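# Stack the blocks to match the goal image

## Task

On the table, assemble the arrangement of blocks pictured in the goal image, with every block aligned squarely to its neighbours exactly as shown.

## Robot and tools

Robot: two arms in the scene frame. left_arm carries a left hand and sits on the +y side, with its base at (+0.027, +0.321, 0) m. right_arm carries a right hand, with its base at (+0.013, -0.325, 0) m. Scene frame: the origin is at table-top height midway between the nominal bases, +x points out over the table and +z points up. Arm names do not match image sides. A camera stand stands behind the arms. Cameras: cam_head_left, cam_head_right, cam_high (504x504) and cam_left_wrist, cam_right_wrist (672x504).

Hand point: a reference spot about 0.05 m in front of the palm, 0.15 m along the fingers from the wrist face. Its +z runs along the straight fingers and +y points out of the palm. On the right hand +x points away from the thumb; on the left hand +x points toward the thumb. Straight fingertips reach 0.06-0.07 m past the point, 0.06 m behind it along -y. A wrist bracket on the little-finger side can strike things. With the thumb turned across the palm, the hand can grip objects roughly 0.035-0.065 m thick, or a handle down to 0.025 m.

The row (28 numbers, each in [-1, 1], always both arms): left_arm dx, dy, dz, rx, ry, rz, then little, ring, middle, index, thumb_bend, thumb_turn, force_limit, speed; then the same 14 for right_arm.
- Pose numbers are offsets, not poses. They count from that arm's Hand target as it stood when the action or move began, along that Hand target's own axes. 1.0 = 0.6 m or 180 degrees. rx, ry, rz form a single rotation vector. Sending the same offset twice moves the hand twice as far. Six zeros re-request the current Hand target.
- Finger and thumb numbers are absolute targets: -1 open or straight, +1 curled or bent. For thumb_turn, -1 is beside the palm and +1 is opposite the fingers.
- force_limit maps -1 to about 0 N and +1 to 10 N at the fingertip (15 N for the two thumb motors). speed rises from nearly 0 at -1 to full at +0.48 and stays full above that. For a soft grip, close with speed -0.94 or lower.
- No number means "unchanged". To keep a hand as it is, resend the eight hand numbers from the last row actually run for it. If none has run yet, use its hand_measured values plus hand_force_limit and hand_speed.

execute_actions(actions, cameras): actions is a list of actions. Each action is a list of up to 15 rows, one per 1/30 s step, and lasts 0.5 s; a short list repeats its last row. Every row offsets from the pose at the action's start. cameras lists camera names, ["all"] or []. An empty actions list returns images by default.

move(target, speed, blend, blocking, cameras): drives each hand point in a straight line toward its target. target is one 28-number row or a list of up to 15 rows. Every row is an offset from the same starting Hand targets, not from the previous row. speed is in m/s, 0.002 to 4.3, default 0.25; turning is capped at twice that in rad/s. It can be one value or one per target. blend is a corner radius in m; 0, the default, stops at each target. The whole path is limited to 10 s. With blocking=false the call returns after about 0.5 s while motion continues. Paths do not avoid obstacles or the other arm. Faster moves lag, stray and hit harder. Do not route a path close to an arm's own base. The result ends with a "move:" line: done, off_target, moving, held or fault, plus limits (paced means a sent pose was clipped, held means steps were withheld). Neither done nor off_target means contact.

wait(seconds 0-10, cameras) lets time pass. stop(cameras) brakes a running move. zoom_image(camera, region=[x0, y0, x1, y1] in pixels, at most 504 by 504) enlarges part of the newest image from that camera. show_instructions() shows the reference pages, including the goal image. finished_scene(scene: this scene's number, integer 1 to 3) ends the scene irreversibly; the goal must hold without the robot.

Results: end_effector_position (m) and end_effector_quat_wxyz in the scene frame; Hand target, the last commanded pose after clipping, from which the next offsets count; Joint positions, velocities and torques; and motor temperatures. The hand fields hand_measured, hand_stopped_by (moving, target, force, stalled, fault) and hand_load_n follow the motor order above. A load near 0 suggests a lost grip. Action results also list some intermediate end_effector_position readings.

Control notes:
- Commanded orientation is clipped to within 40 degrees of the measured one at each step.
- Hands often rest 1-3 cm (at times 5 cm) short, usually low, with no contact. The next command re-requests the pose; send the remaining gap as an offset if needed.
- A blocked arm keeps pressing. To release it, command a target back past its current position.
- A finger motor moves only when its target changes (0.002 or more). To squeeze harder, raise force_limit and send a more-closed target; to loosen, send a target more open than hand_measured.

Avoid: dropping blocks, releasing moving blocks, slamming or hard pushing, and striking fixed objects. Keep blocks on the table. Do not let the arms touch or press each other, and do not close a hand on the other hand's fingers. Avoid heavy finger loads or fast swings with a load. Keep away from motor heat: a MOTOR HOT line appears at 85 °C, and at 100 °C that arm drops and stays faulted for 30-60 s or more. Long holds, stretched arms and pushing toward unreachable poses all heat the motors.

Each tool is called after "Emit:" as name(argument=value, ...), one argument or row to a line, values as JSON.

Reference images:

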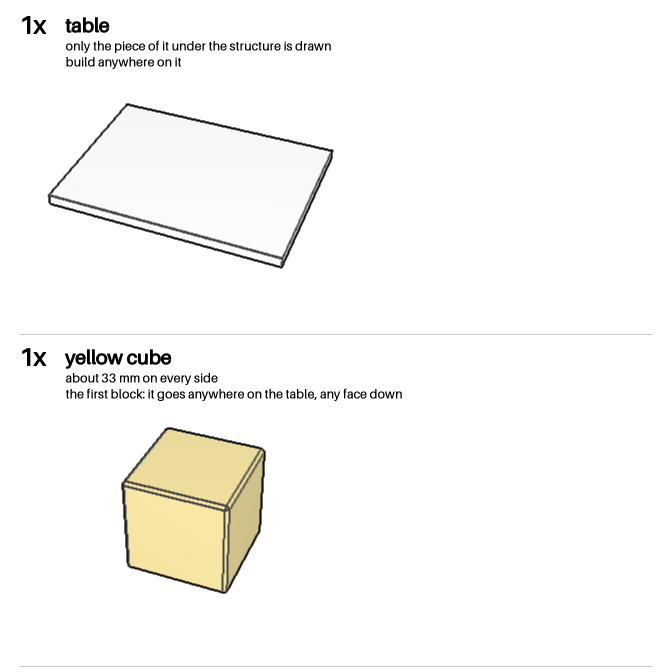

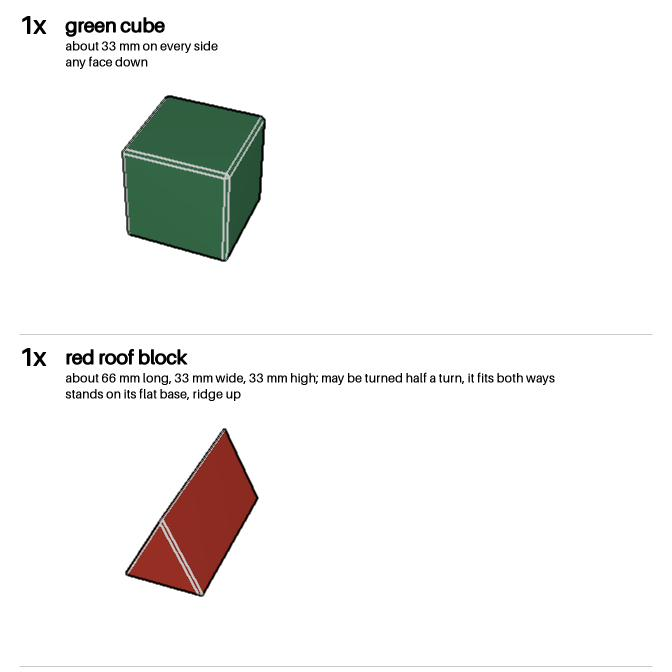

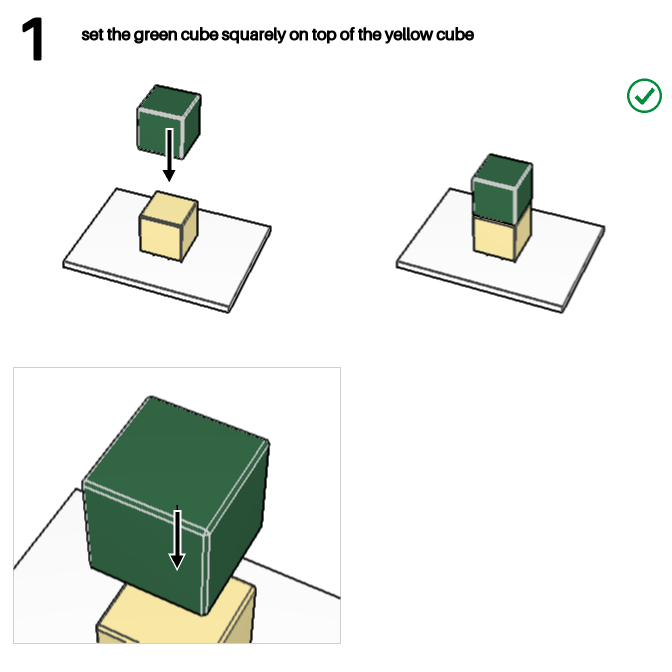

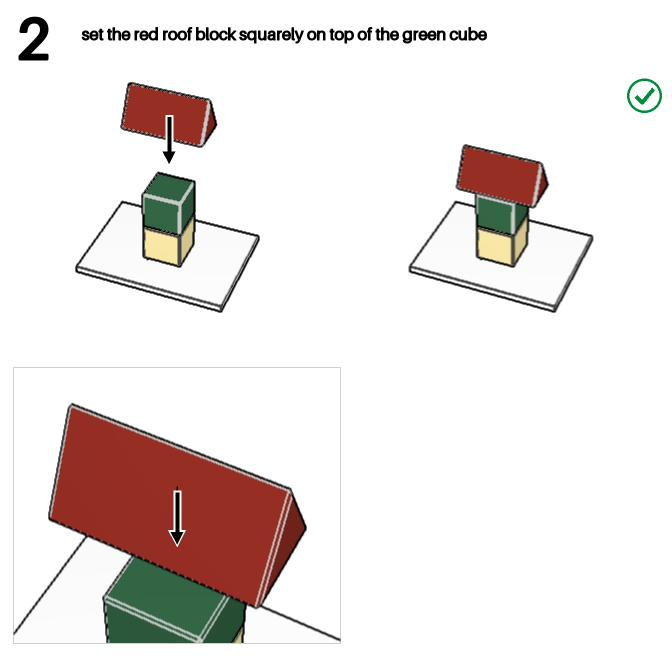

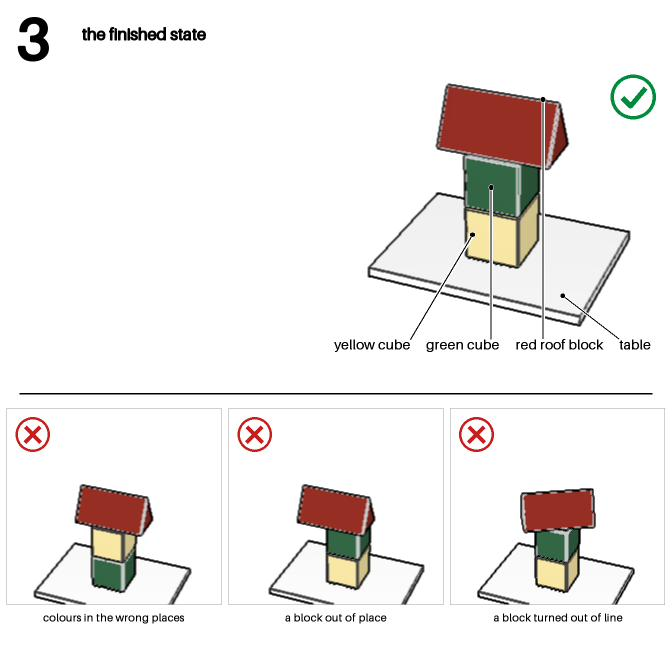

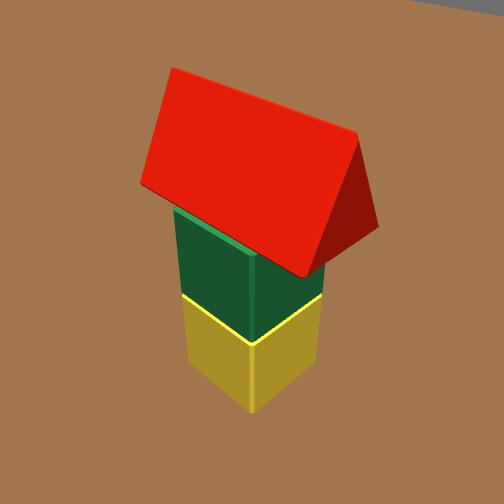

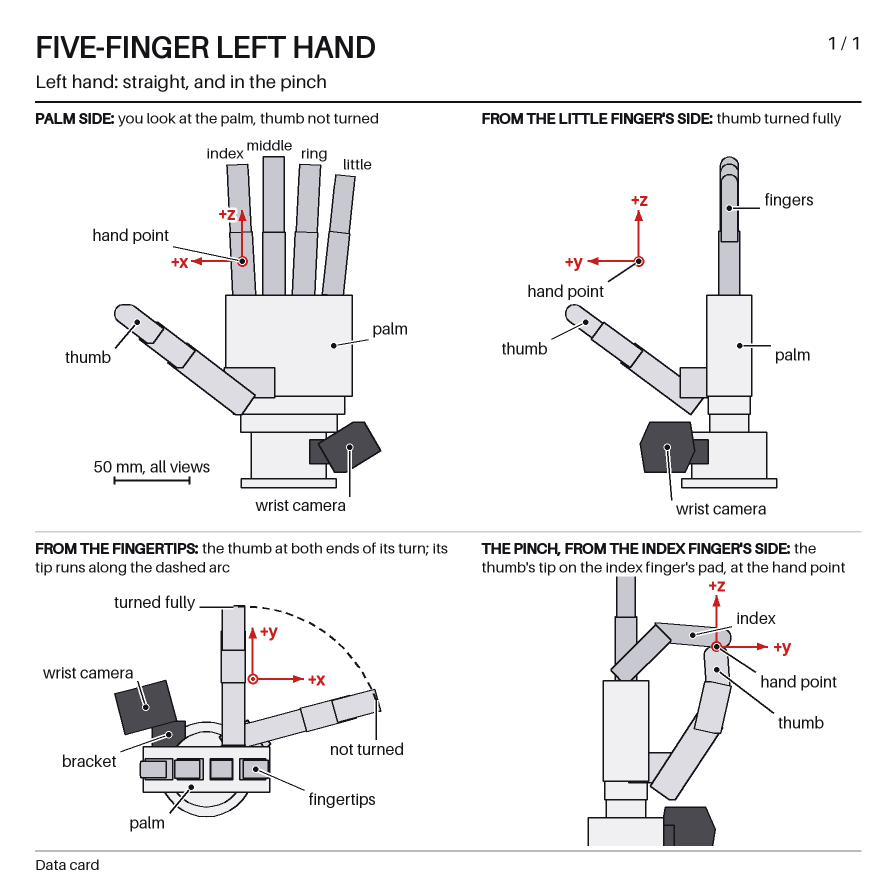

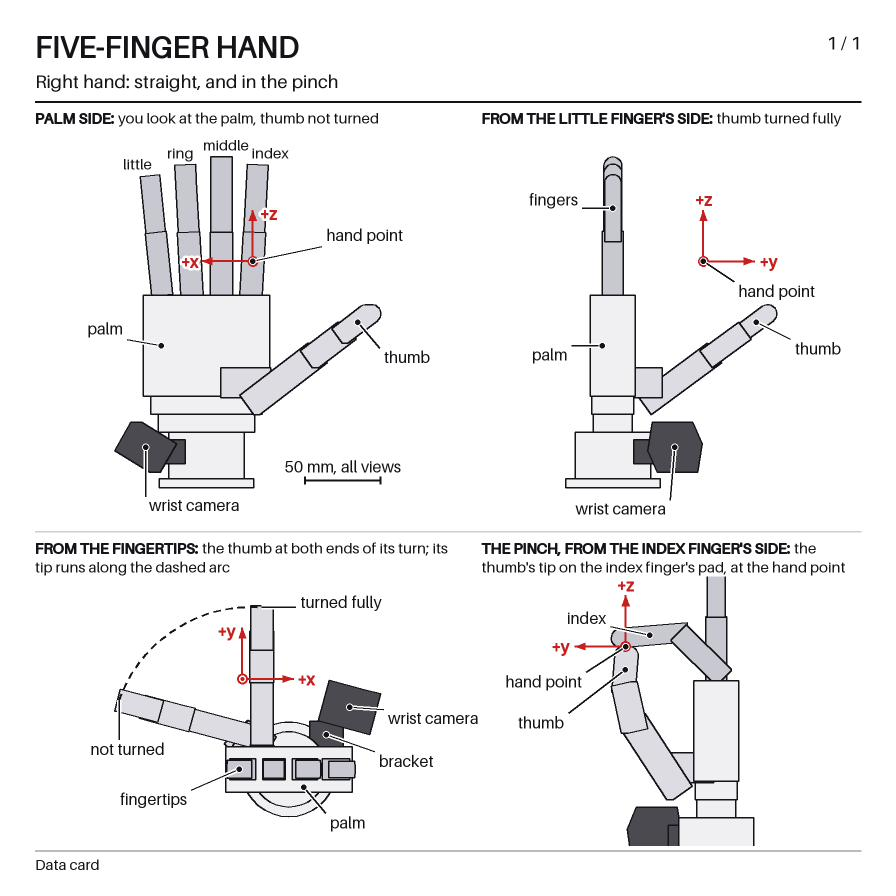

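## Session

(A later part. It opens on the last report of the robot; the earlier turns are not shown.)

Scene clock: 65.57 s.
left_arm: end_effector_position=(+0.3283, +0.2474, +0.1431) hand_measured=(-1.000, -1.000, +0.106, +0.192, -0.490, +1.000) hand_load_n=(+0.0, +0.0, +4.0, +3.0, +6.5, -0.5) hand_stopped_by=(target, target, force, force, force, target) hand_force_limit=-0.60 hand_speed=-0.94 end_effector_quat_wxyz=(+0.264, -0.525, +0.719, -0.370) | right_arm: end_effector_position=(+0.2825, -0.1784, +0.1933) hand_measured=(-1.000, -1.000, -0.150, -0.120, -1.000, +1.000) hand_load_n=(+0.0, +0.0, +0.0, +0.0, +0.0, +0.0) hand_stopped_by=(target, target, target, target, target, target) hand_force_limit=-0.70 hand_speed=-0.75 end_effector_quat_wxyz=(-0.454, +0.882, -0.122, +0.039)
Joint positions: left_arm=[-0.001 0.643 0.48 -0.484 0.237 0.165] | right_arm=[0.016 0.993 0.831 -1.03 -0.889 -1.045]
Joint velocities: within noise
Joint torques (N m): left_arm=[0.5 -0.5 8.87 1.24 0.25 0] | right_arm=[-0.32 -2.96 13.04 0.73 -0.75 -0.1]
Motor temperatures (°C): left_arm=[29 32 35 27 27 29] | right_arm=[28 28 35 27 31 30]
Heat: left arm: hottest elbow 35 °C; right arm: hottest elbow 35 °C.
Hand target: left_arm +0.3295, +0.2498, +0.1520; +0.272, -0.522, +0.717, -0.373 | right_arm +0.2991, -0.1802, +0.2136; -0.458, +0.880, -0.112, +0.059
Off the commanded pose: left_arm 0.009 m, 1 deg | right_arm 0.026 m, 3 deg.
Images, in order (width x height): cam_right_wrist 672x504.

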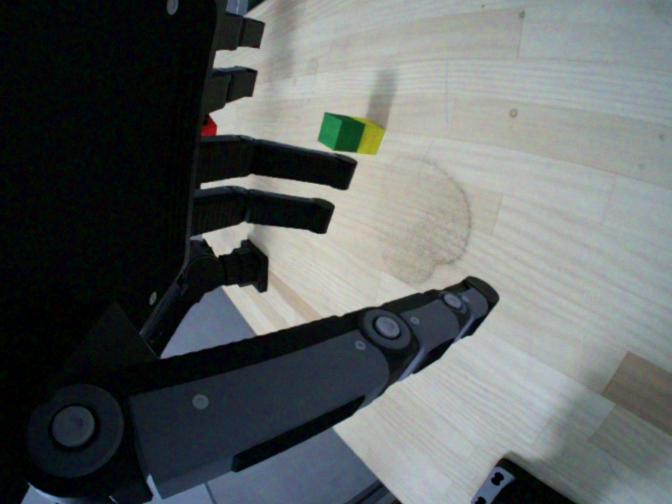

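Emit:
move(
  target=[0.4057,-0.0656,0.1140,0,0.0091,0.0064,-1,-1,0.17,0.35,0.0,1,-0.6,-0.94,0,0,0,0,0,0,-1,-1,-0.15,-0.12,-1,1,-0.7,-0.75],
  cameras=["cam_high","cam_head_left","cam_head_right","cam_left_wrist"],
  speed=0.2,
)

Scene clock: 71.23 s.
left_arm: end_effector_position=(+0.3145, +0.0148, +0.1216) hand_measured=(-1.000, -1.000, +0.106, +0.192, -0.490, +1.000) hand_load_n=(+0.0, +0.0, +4.0, +3.0, +7.0, -0.5) hand_stopped_by=(target, target, force, force, force, target) hand_force_limit=-0.60 hand_speed=-0.94 end_effector_quat_wxyz=(+0.265, -0.507, +0.742, -0.351) | right_arm: end_effector_position=(+0.2825, -0.1784, +0.1933) hand_measured=(-1.000, -1.000, -0.150, -0.120, -1.000, +1.000) hand_load_n=(+0.0, +0.0, +0.0, +0.0, +0.0, +0.0) hand_stopped_by=(target, target, target, target, target, target) hand_force_limit=-0.70 hand_speed=-0.75 end_effector_quat_wxyz=(-0.454, +0.882, -0.122, +0.039)
Joint positions: left_arm=[-0.888 1.084 0.66 -0.328 -0.454 -0.341] | right_arm=[0.016 0.993 0.831 -1.03 -0.889 -1.045]
Joint torques (N m): left_arm=[-0.44 -3.31 10.95 2.5 -0.32 -0.2] | right_arm=[-0.26 -3.02 13.05 0.75 -0.75 -0.11]
Heat: left arm: hottest elbow 36 °C; right arm: hottest elbow 35 °C.
Hand target: left_arm +0.3292, -0.0061, +0.1449; +0.265, -0.509, +0.726, -0.378 | right_arm +0.2991, -0.1802, +0.2136; -0.458, +0.880, -0.112, +0.059
Off the commanded pose: left_arm 0.035 m, 4 deg | right_arm 0.026 m, 3 deg.
move: off_target (left_arm, right_arm)
Images, in order (width x height): cam_head_left 504x504, cam_head_right 504x504, cam_high 504x504, cam_left_wrist 672x504.

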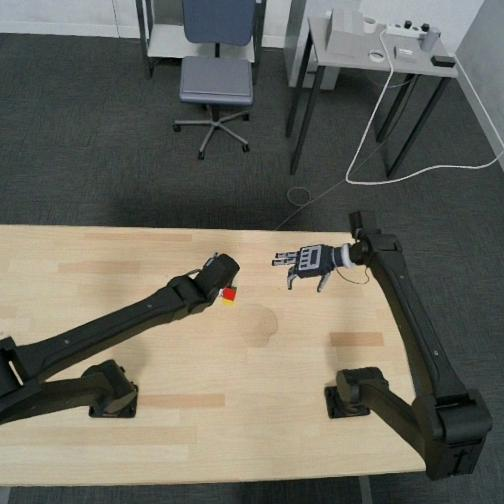

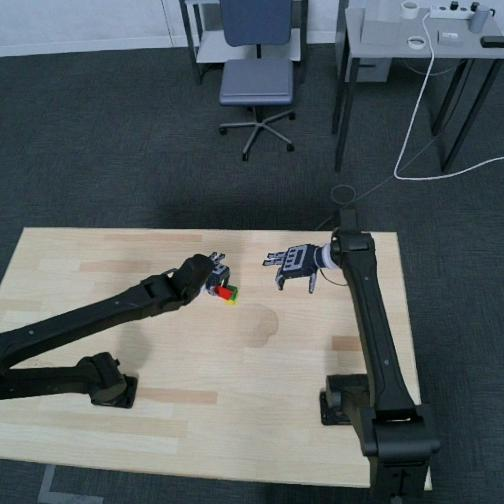

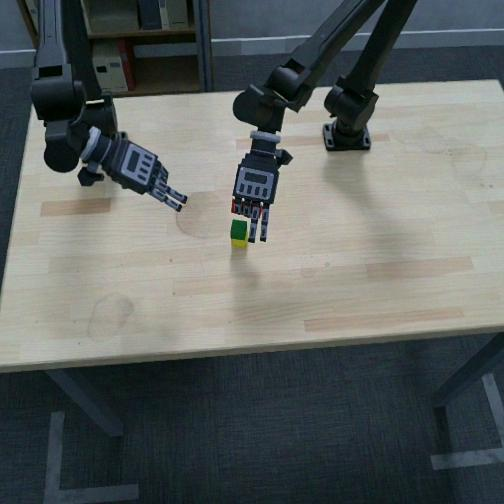

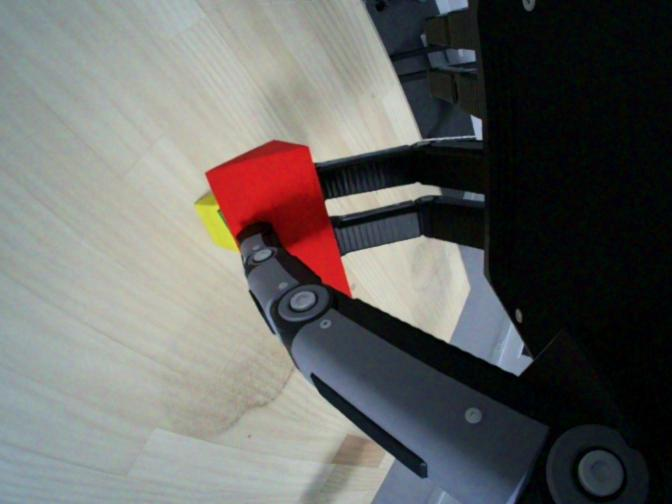

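Emit:
move(
  target=[
    [0.0560,-0.0277,0.0250,0,0.0068,0.0048,-1,-1,0.17,0.35,0.0,1,-0.6,-0.94,0,0,0,0,0,0,-1,-1,-0.15,-0.12,-1,1,-0.7,-0.75],
    [0.0012,0.0110,0.0278,0,0.0068,0.0048,-1,-1,0.17,0.35,0.0,1,-0.6,-0.94,0,0,0,0,0,0,-1,-1,-0.15,-0.12,-1,1,-0.7,-0.75],
  ],
  cameras=["cam_high","cam_left_wrist"],
  speed=0.12,
)

Scene clock: 73.60 s.
left_arm: end_effector_position=(+0.3314, -0.0053, +0.1126) hand_measured=(-1.000, -1.000, +0.106, +0.192, -0.490, +1.000) hand_load_n=(+0.0, +0.0, +4.0, +3.0, +6.5, -0.5) hand_stopped_by=(target, target, force, force, force, target) hand_force_limit=-0.60 hand_speed=-0.94 end_effector_quat_wxyz=(+0.257, -0.502, +0.744, -0.359) | right_arm: end_effector_position=(+0.2825, -0.1784, +0.1933) hand_measured=(-1.000, -1.000, -0.150, -0.120, -1.000, +1.000) hand_load_n=(+0.0, +0.0, +0.0, +0.0, +0.0, +0.0) hand_stopped_by=(target, target, target, target, target, target) hand_force_limit=-0.70 hand_speed=-0.75 end_effector_quat_wxyz=(-0.454, +0.882, -0.122, +0.039)
Joint positions: left_arm=[-0.872 1.17 0.689 -0.251 -0.42 -0.324] | right_arm=[0.016 0.993 0.831 -1.03 -0.889 -1.045]
Joint torques (N m): left_arm=[0.38 -6.83 7.73 2.43 -0.1 0] | right_arm=[-0.21 -2.9 13.07 0.73 -0.75 -0.1]
Heat: left arm: hottest elbow 36 °C; right arm: hottest elbow 36 °C.
Hand target: left_arm +0.3383, -0.0100, +0.1297; +0.260, -0.499, +0.733, -0.381 | right_arm +0.2991, -0.1802, +0.2136; -0.458, +0.880, -0.112, +0.059
Off the commanded pose: left_arm 0.019 m, 3 deg | right_arm 0.026 m, 3 deg.
move: off_target (left_arm, right_arm)
Images, in order (width x height): cam_high 504x504, cam_left_wrist 672x504.

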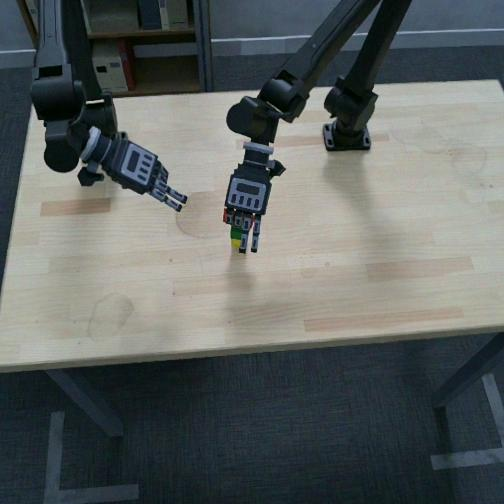

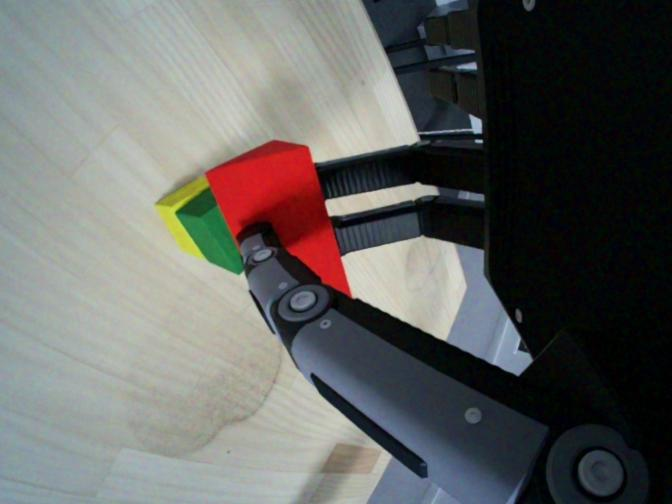

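Emit:
zoom_image(
  camera="cam_high",
  region=[217, 200, 267, 250],
)

Emit:
zoom_image(
  camera="cam_left_wrist",
  region=[150, 130, 350, 280],
)

Scaled by 10.080.

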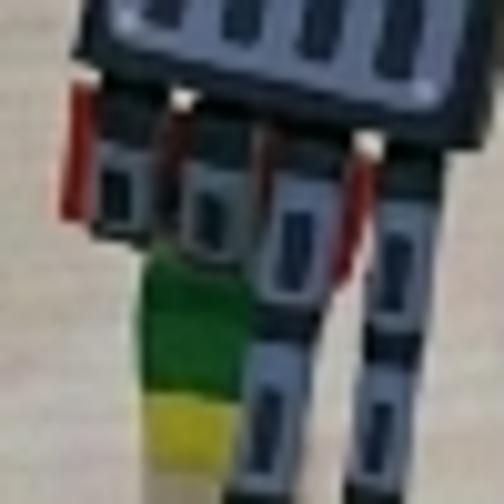

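Scaled by 2.520 from the camera's 672x504 image, which has a finer 960x720 frame.

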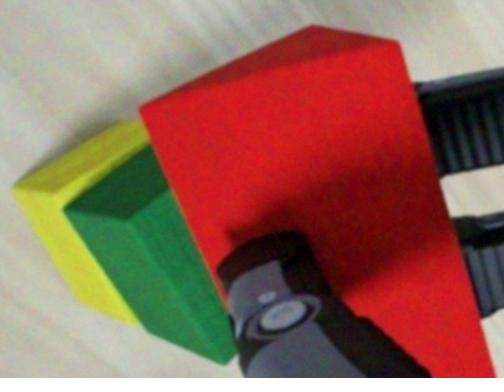

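Emit:
zoom_image(
  camera="cam_high",
  region=[219, 205, 239, 225],
)

Emit:
zoom_image(
  camera="cam_high",
  region=[240, 212, 260, 232],
)

Emit:
zoom_image(
  camera="cam_high",
  region=[227, 222, 247, 242],
)

Scaled by 25.200.

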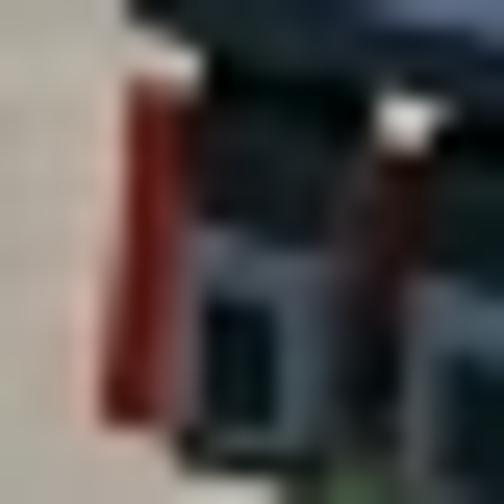

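Scaled by 25.200.

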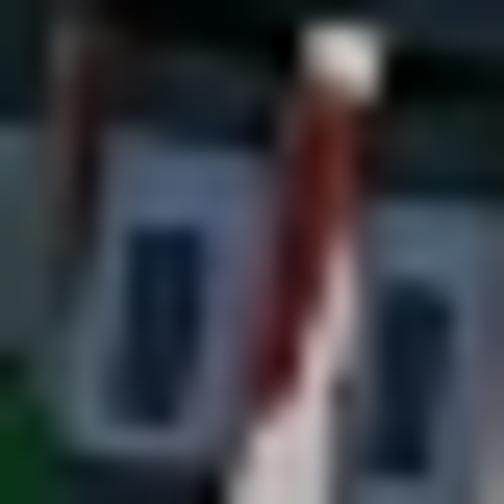

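Scaled by 25.200.

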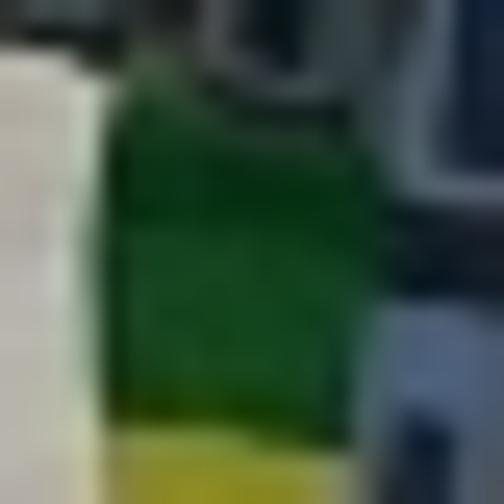

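Emit:
zoom_image(
  camera="cam_left_wrist",
  region=[150, 165, 260, 285],
)

Scaled by 4.200 from the camera's 672x504 image, which has a finer 960x720 frame.

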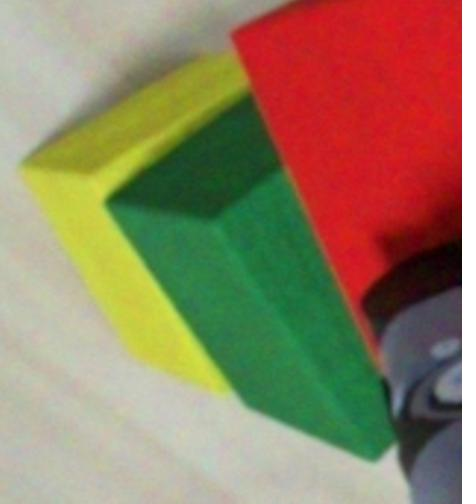

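Emit:
move(
  target=[-0.0071,0.0193,0.0189,0,-0.0182,-0.0128,-1,-1,0.17,0.35,0.0,1,-0.6,-0.94,0,0,0,0,0,0,-1,-1,-0.15,-0.12,-1,1,-0.7,-0.75],
  cameras=["cam_high","cam_left_wrist"],
  speed=0.06,
)

Scene clock: 79.23 s.
left_arm: end_effector_position=(+0.3391, +0.0003, +0.1125) hand_measured=(-1.000, -1.000, +0.106, +0.192, -0.490, +1.000) hand_load_n=(+0.0, +0.0, +4.0, +3.0, +7.0, -0.5) hand_stopped_by=(target, target, force, force, force, target) hand_force_limit=-0.60 hand_speed=-0.94 end_effector_quat_wxyz=(+0.274, -0.523, +0.721, -0.363) | right_arm: end_effector_position=(+0.2825, -0.1784, +0.1933) hand_measured=(-1.000, -1.000, -0.150, -0.120, -1.000, +1.000) hand_load_n=(+0.0, +0.0, +0.0, +0.0, +0.0, +0.0) hand_stopped_by=(target, target, target, target, target, target) hand_force_limit=-0.70 hand_speed=-0.75 end_effector_quat_wxyz=(-0.454, +0.882, -0.122, +0.039)
Joint positions: left_arm=[-0.872 1.17 0.675 -0.224 -0.477 -0.363] | right_arm=[0.016 0.993 0.831 -1.03 -0.889 -1.045]
Joint torques (N m): left_arm=[-0.56 -4.31 7.6 2.48 -0.33 -0.2] | right_arm=[-0.26 -2.96 13.01 0.76 -0.75 -0.1]
Heat: left arm: hottest elbow 36 °C; right arm: hottest elbow 36 °C.
Hand target: left_arm +0.3424, -0.0070, +0.1139; +0.273, -0.525, +0.715, -0.372 | right_arm +0.2991, -0.1802, +0.2136; -0.458, +0.880, -0.112, +0.059
Off the commanded pose: left_arm 0.008 m, 1 deg | right_arm 0.026 m, 3 deg.
move: off_target (right_arm)
Images, in order (width x height): cam_high 504x504, cam_left_wrist 672x504.

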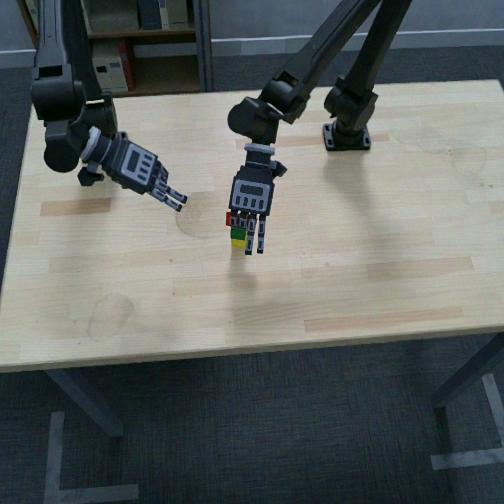

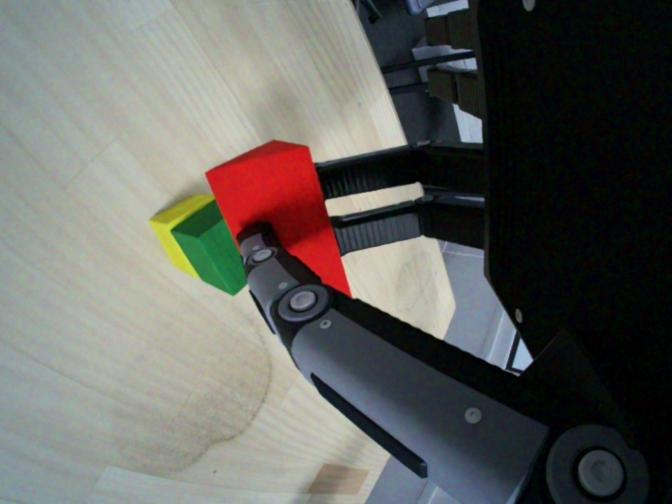

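Emit:
zoom_image(
  camera="cam_high",
  region=[222, 205, 242, 225],
)

Emit:
zoom_image(
  camera="cam_high",
  region=[240, 212, 260, 232],
)

Emit:
zoom_image(
  camera="cam_left_wrist",
  region=[140, 165, 260, 305],
)

Scaled by 25.200.

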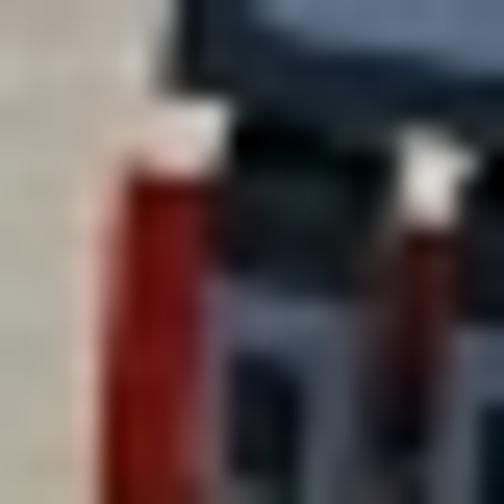

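Scaled by 25.200.

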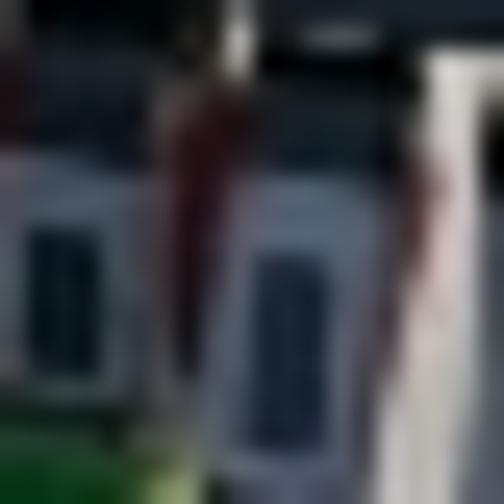

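Scaled by 3.600 from the camera's 672x504 image, which has a finer 960x720 frame.

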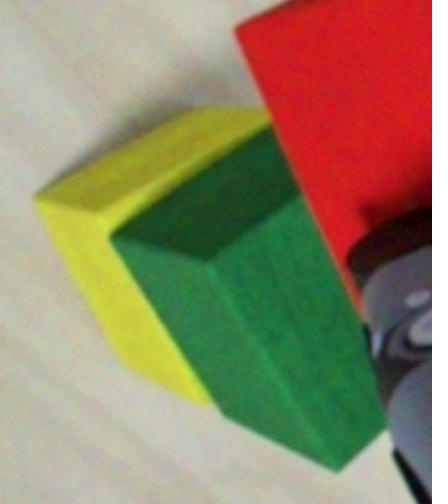

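Emit:
zoom_image(
  camera="cam_high",
  region=[220, 214, 240, 234],
)

Emit:
zoom_image(
  camera="cam_high",
  region=[220, 210, 265, 255],
)

Scaled by 25.200.

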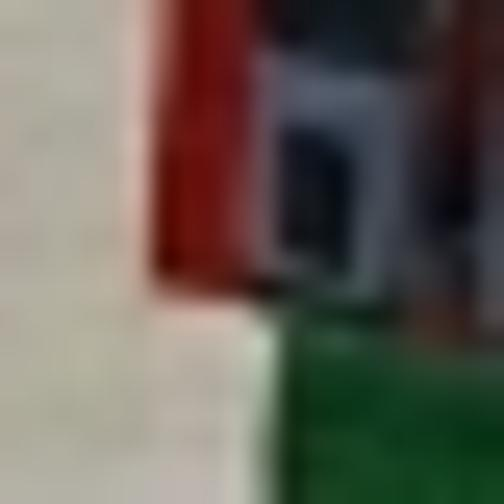

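Scaled by 11.200.

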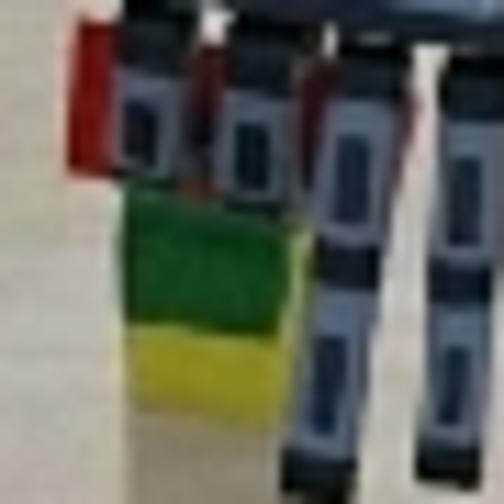

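Emit:
move(
  target=[0.0047,0.0158,0.0063,0,-0.0045,-0.0032,-1,-1,0.17,0.35,0.0,1,-0.6,-0.94,0,0,0,0,0,0,-1,-1,-0.15,-0.12,-1,1,-0.7,-0.75],
  cameras=["cam_high","cam_left_wrist"],
  speed=0.05,
)

Scene clock: 82.50 s.
left_arm: end_effector_position=(+0.3369, -0.0007, +0.1022) hand_measured=(-1.000, -1.000, +0.106, +0.192, -0.490, +1.000) hand_load_n=(+0.0, +0.0, +4.0, +3.0, +6.5, -0.5) hand_stopped_by=(target, target, force, force, force, target) hand_force_limit=-0.60 hand_speed=-0.94 end_effector_quat_wxyz=(+0.278, -0.530, +0.716, -0.360) | right_arm: end_effector_position=(+0.2825, -0.1784, +0.1933) hand_measured=(-1.000, -1.000, -0.150, -0.120, -1.000, +1.000) hand_load_n=(+0.0, -0.5, -0.5, +0.0, +0.0, +0.0) hand_stopped_by=(target, target, target, target, target, target) hand_force_limit=-0.70 hand_speed=-0.75 end_effector_quat_wxyz=(-0.454, +0.882, -0.122, +0.039)
Joint positions: left_arm=[-0.887 1.19 0.662 -0.204 -0.503 -0.389] | right_arm=[0.016 0.993 0.831 -1.03 -0.889 -1.045]
Joint torques (N m): left_arm=[-0.5 -4.25 7.43 2.5 -0.32 -0.2] | right_arm=[-0.26 -2.96 12.98 0.76 -0.73 -0.1]
Heat: left arm: hottest elbow 37 °C; right arm: hottest elbow 37 °C.
Hand target: left_arm +0.3392, -0.0090, +0.1040; +0.276, -0.531, +0.711, -0.370 | right_arm +0.2991, -0.1802, +0.2136; -0.458, +0.880, -0.112, +0.059
Off the commanded pose: left_arm 0.009 m, 1 deg | right_arm 0.026 m, 3 deg.
move: off_target (right_arm)
Images, in order (width x height): cam_high 504x504, cam_left_wrist 672x504.

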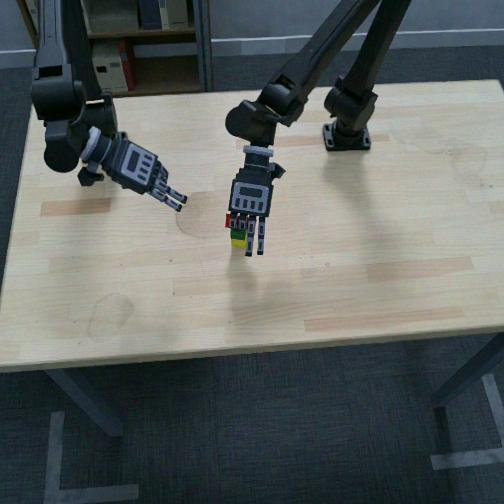

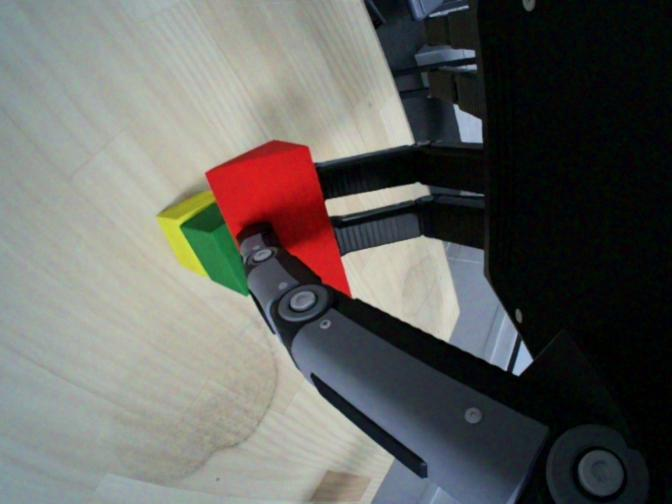

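Emit:
zoom_image(
  camera="cam_high",
  region=[220, 210, 265, 255],
)

Emit:
zoom_image(
  camera="cam_left_wrist",
  region=[150, 160, 270, 300],
)

Emit:
zoom_image(
  camera="cam_high",
  region=[220, 217, 240, 237],
)

Emit:
zoom_image(
  camera="cam_high",
  region=[240, 217, 260, 237],
)

Scaled by 11.200.

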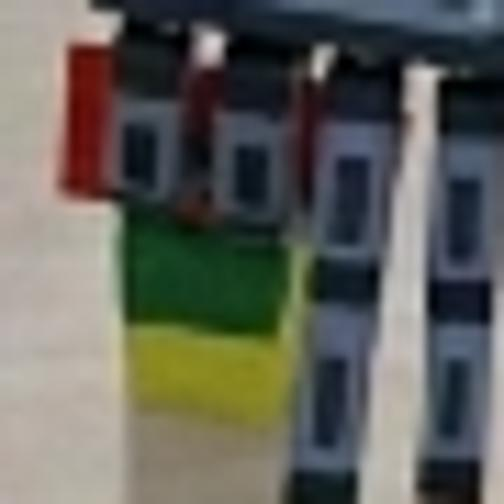

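Scaled by 3.600 from the camera's 672x504 image, which has a finer 960x720 frame.

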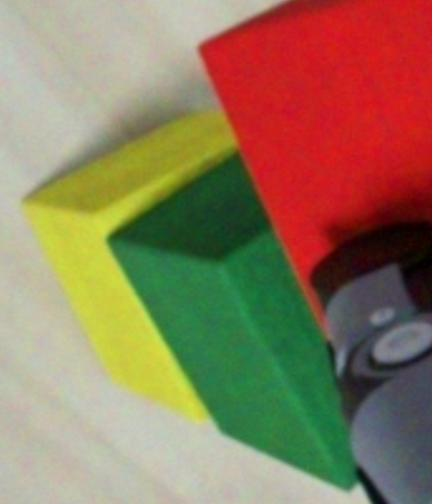

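Scaled by 25.200.

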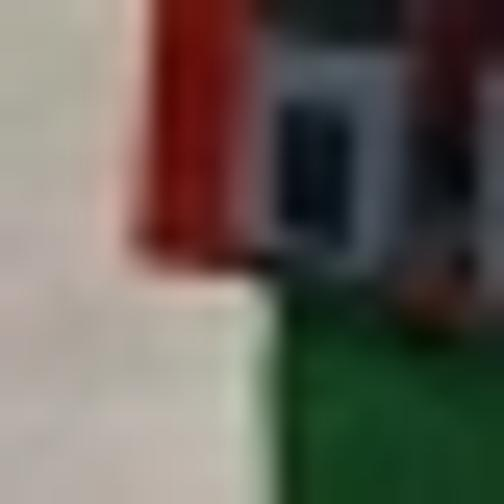

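Scaled by 25.200.

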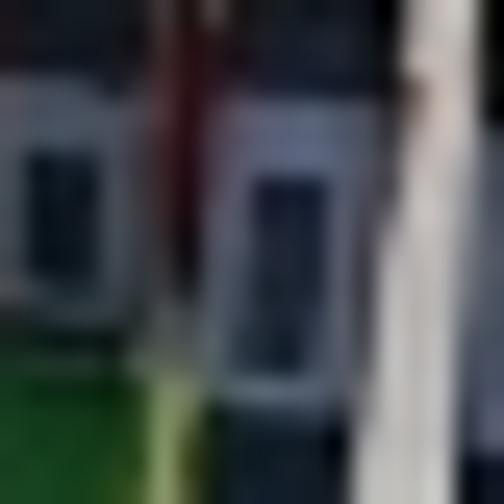

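Emit:
move(
  target=[0.0039,0.0131,0.0074,0,-0.0114,-0.0080,-1,-1,0.17,0.35,0.0,1,-0.6,-0.94,0,0,0,0,0,0,-1,-1,-0.15,-0.12,-1,1,-0.7,-0.75],
  cameras=["cam_high","cam_left_wrist"],
  speed=0.04,
)

Scene clock: 84.90 s.
left_arm: end_effector_position=(+0.3356, -0.0026, +0.0934) hand_measured=(-1.000, -1.000, +0.106, +0.192, -0.490, +1.000) hand_load_n=(+0.0, +0.0, +4.0, +3.0, +6.5, +0.0) hand_stopped_by=(target, target, force, force, force, target) hand_force_limit=-0.60 hand_speed=-0.94 end_effector_quat_wxyz=(+0.286, -0.545, +0.704, -0.354) | right_arm: end_effector_position=(+0.2825, -0.1784, +0.1933) hand_measured=(-1.000, -1.000, -0.150, -0.120, -1.000, +1.000) hand_load_n=(+0.0, +0.0, +0.0, +0.5, +0.0, +0.0) hand_stopped_by=(target, target, target, target, target, target) hand_force_limit=-0.70 hand_speed=-0.75 end_effector_quat_wxyz=(-0.454, +0.882, -0.122, +0.039)
Joint positions: left_arm=[-0.909 1.216 0.659 -0.201 -0.552 -0.44] | right_arm=[0.016 0.993 0.831 -1.03 -0.889 -1.045]
Joint torques (N m): left_arm=[-0.79 -4.31 7.36 2.52 -0.35 -0.21] | right_arm=[-0.38 -2.84 13.04 0.8 -0.76 -0.1]
Heat: left arm: hottest elbow 37 °C; right arm: hottest elbow 37 °C.
Hand target: left_arm +0.3378, -0.0110, +0.0949; +0.284, -0.547, +0.699, -0.364 | right_arm +0.2991, -0.1802, +0.2136; -0.458, +0.880, -0.112, +0.059
Off the commanded pose: left_arm 0.009 m, 1 deg | right_arm 0.026 m, 3 deg.
move: off_target (right_arm)
Images, in order (width x height): cam_high 504x504, cam_left_wrist 672x504.

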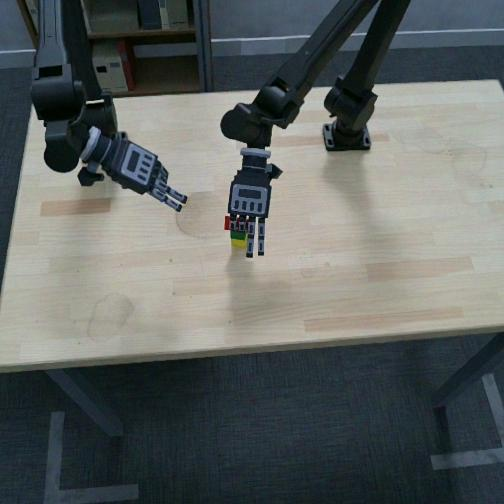

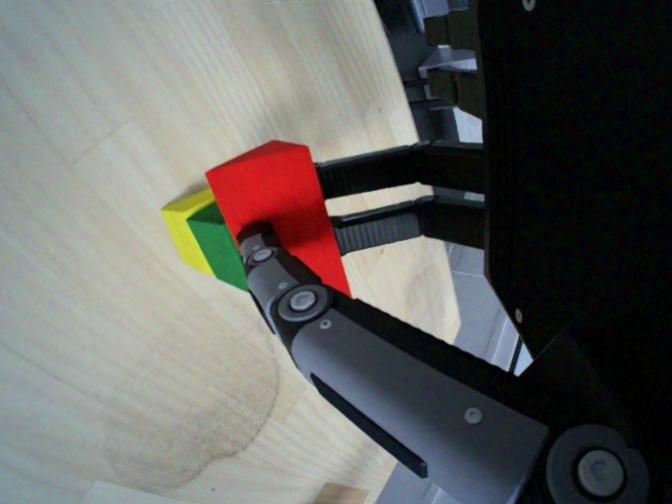

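Emit:
zoom_image(
  camera="cam_left_wrist",
  region=[155, 160, 275, 300],
)

Emit:
zoom_image(
  camera="cam_high",
  region=[220, 217, 240, 237],
)

Emit:
zoom_image(
  camera="cam_high",
  region=[220, 210, 265, 255],
)

Scaled by 3.600 from the camera's 672x504 image, which has a finer 960x720 frame.

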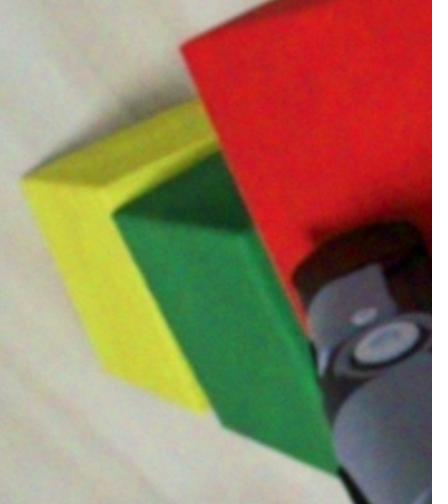

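Scaled by 25.200.

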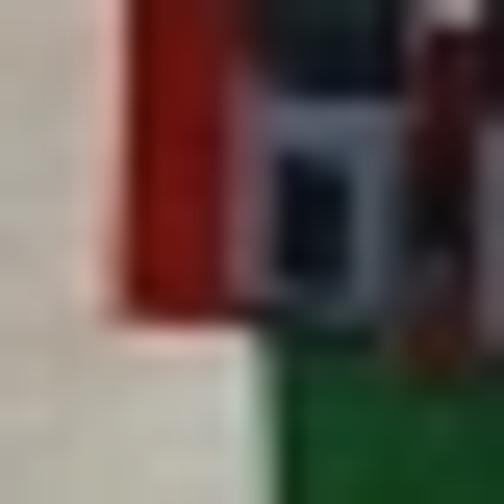

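Scaled by 11.200.

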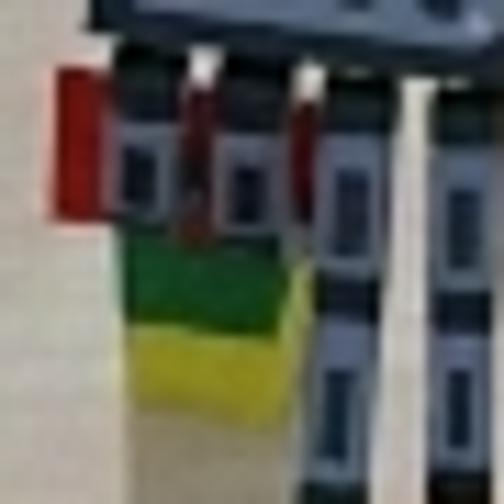

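Emit:
move(
  target=[0,0.0061,0.0043,0,0,0,-1,-1,0.17,0.35,0.0,1,-0.6,-0.94,0,0,0,0,0,0,-1,-1,-0.15,-0.12,-1,1,-0.7,-0.75],
  cameras=["cam_high","cam_left_wrist"],
  speed=0.03,
)

Scene clock: 86.37 s.
left_arm: end_effector_position=(+0.3364, -0.0035, +0.0910) hand_measured=(-1.000, -1.000, +0.106, +0.192, -0.490, +1.000) hand_load_n=(-0.5, -0.5, +4.0, +2.5, +6.5, +0.0) hand_stopped_by=(target, target, force, force, force, target) hand_force_limit=-0.60 hand_speed=-0.94 end_effector_quat_wxyz=(+0.287, -0.546, +0.702, -0.356) | right_arm: end_effector_position=(+0.2825, -0.1784, +0.1933) hand_measured=(-1.000, -1.000, -0.150, -0.120, -1.000, +1.000) hand_load_n=(+0.0, +0.0, +0.0, +0.0, +0.0, +0.0) hand_stopped_by=(target, target, target, target, target, target) hand_force_limit=-0.70 hand_speed=-0.75 end_effector_quat_wxyz=(-0.454, +0.882, -0.122, +0.039)
Joint positions: left_arm=[-0.909 1.223 0.654 -0.185 -0.553 -0.441] | right_arm=[0.016 0.993 0.831 -1.03 -0.889 -1.045]
Joint torques (N m): left_arm=[-0.5 -4.48 7.13 2.4 -0.33 -0.18] | right_arm=[-0.38 -3.02 13.01 0.79 -0.75 -0.1]
Heat: left arm: hottest elbow 37 °C; right arm: hottest elbow 37 °C.
Hand target: left_arm +0.3377, -0.0109, +0.0904; +0.284, -0.546, +0.699, -0.364 | right_arm +0.2991, -0.1802, +0.2136; -0.458, +0.880, -0.112, +0.059
Off the commanded pose: left_arm 0.008 m, 1 deg | right_arm 0.026 m, 3 deg.
move: off_target (right_arm)
Images, in order (width x height): cam_high 504x504, cam_left_wrist 672x504.

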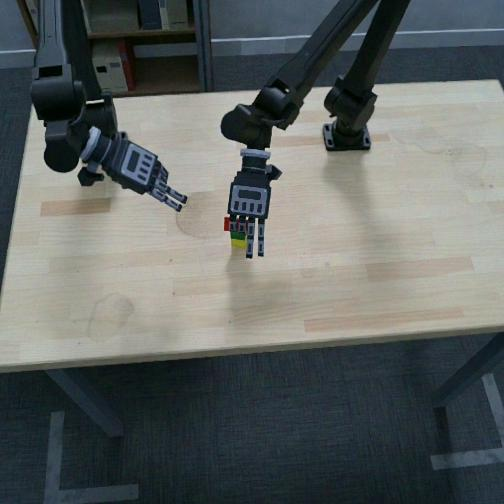

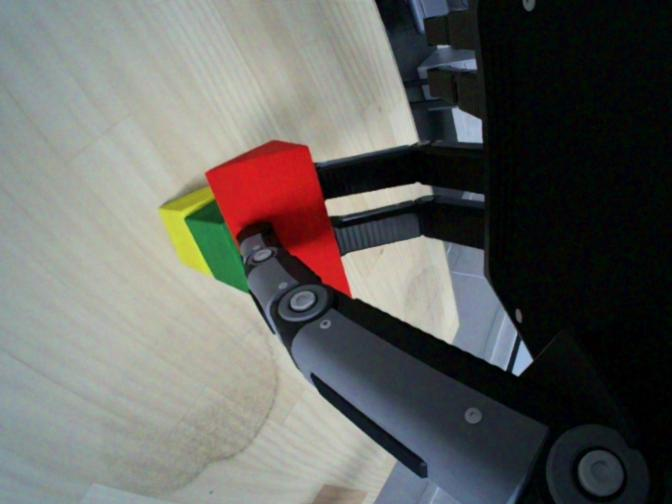

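Emit:
move(
  target=[
    [0,0.0027,0.0019,0,0,0,-1,-1,0.17,0.35,0.0,1,-0.6,-0.94,0,0,0,0,0,0,-1,-1,-0.15,-0.12,-1,1,-0.7,-0.75],
    [0,0.0027,0.0019,0,0,0,-1,-1,0.17,0.35,-0.85,1,-0.6,-0.88,0,0,0,0,0,0,-1,-1,-0.15,-0.12,-1,1,-0.7,-0.75],
  ],
  cameras=["cam_high","cam_left_wrist"],
  speed=0.03,
)

Scene clock: 89.77 s.
left_arm: end_effector_position=(+0.3372, -0.0043, +0.0908) hand_measured=(-1.000, -1.000, +0.106, +0.192, -0.850, +1.000) hand_load_n=(+0.0, +0.0, +0.0, +0.0, +0.0, +0.0) hand_stopped_by=(target, target, force, force, target, target) hand_force_limit=-0.60 hand_speed=-0.88 end_effector_quat_wxyz=(+0.287, -0.546, +0.701, -0.359) | right_arm: end_effector_position=(+0.2825, -0.1784, +0.1933) hand_measured=(-1.000, -1.000, -0.150, -0.120, -1.000, +1.000) hand_load_n=(+0.0, +0.0, +0.0, +0.0, +0.0, +0.0) hand_stopped_by=(target, target, target, target, target, target) hand_force_limit=-0.70 hand_speed=-0.75 end_effector_quat_wxyz=(-0.454, +0.882, -0.122, +0.039)
Joint positions: left_arm=[-0.909 1.225 0.652 -0.175 -0.553 -0.441] | right_arm=[0.016 0.993 0.831 -1.03 -0.889 -1.045]
Joint torques (N m): left_arm=[-0.67 -4.66 7.04 2.24 -0.31 -0.18] | right_arm=[-0.15 -3.08 13.01 0.76 -0.76 -0.1]
Heat: left arm: hottest elbow 37 °C; right arm: hottest elbow 38 °C.
Hand target: left_arm +0.3378, -0.0111, +0.0886; +0.284, -0.546, +0.699, -0.364 | right_arm +0.2991, -0.1802, +0.2136; -0.458, +0.880, -0.112, +0.059
Off the commanded pose: left_arm 0.007 m, 1 deg | right_arm 0.026 m, 3 deg.
move: off_target (right_arm)
Images, in order (width x height): cam_high 504x504, cam_left_wrist 672x504.

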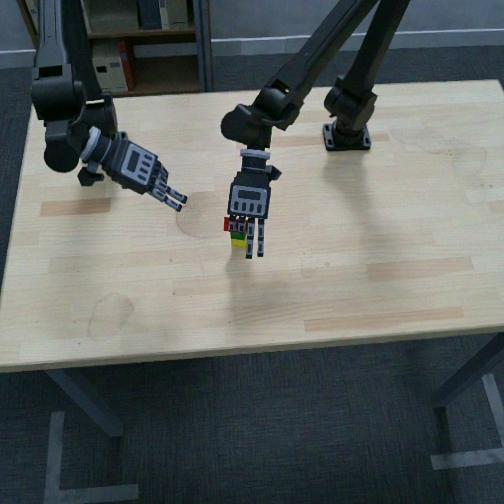

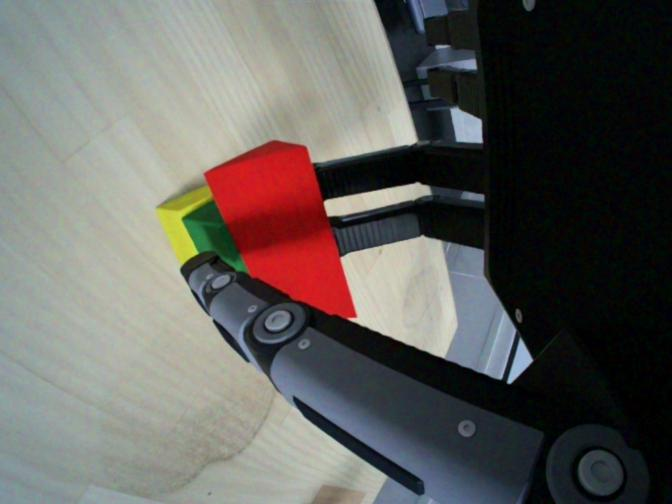

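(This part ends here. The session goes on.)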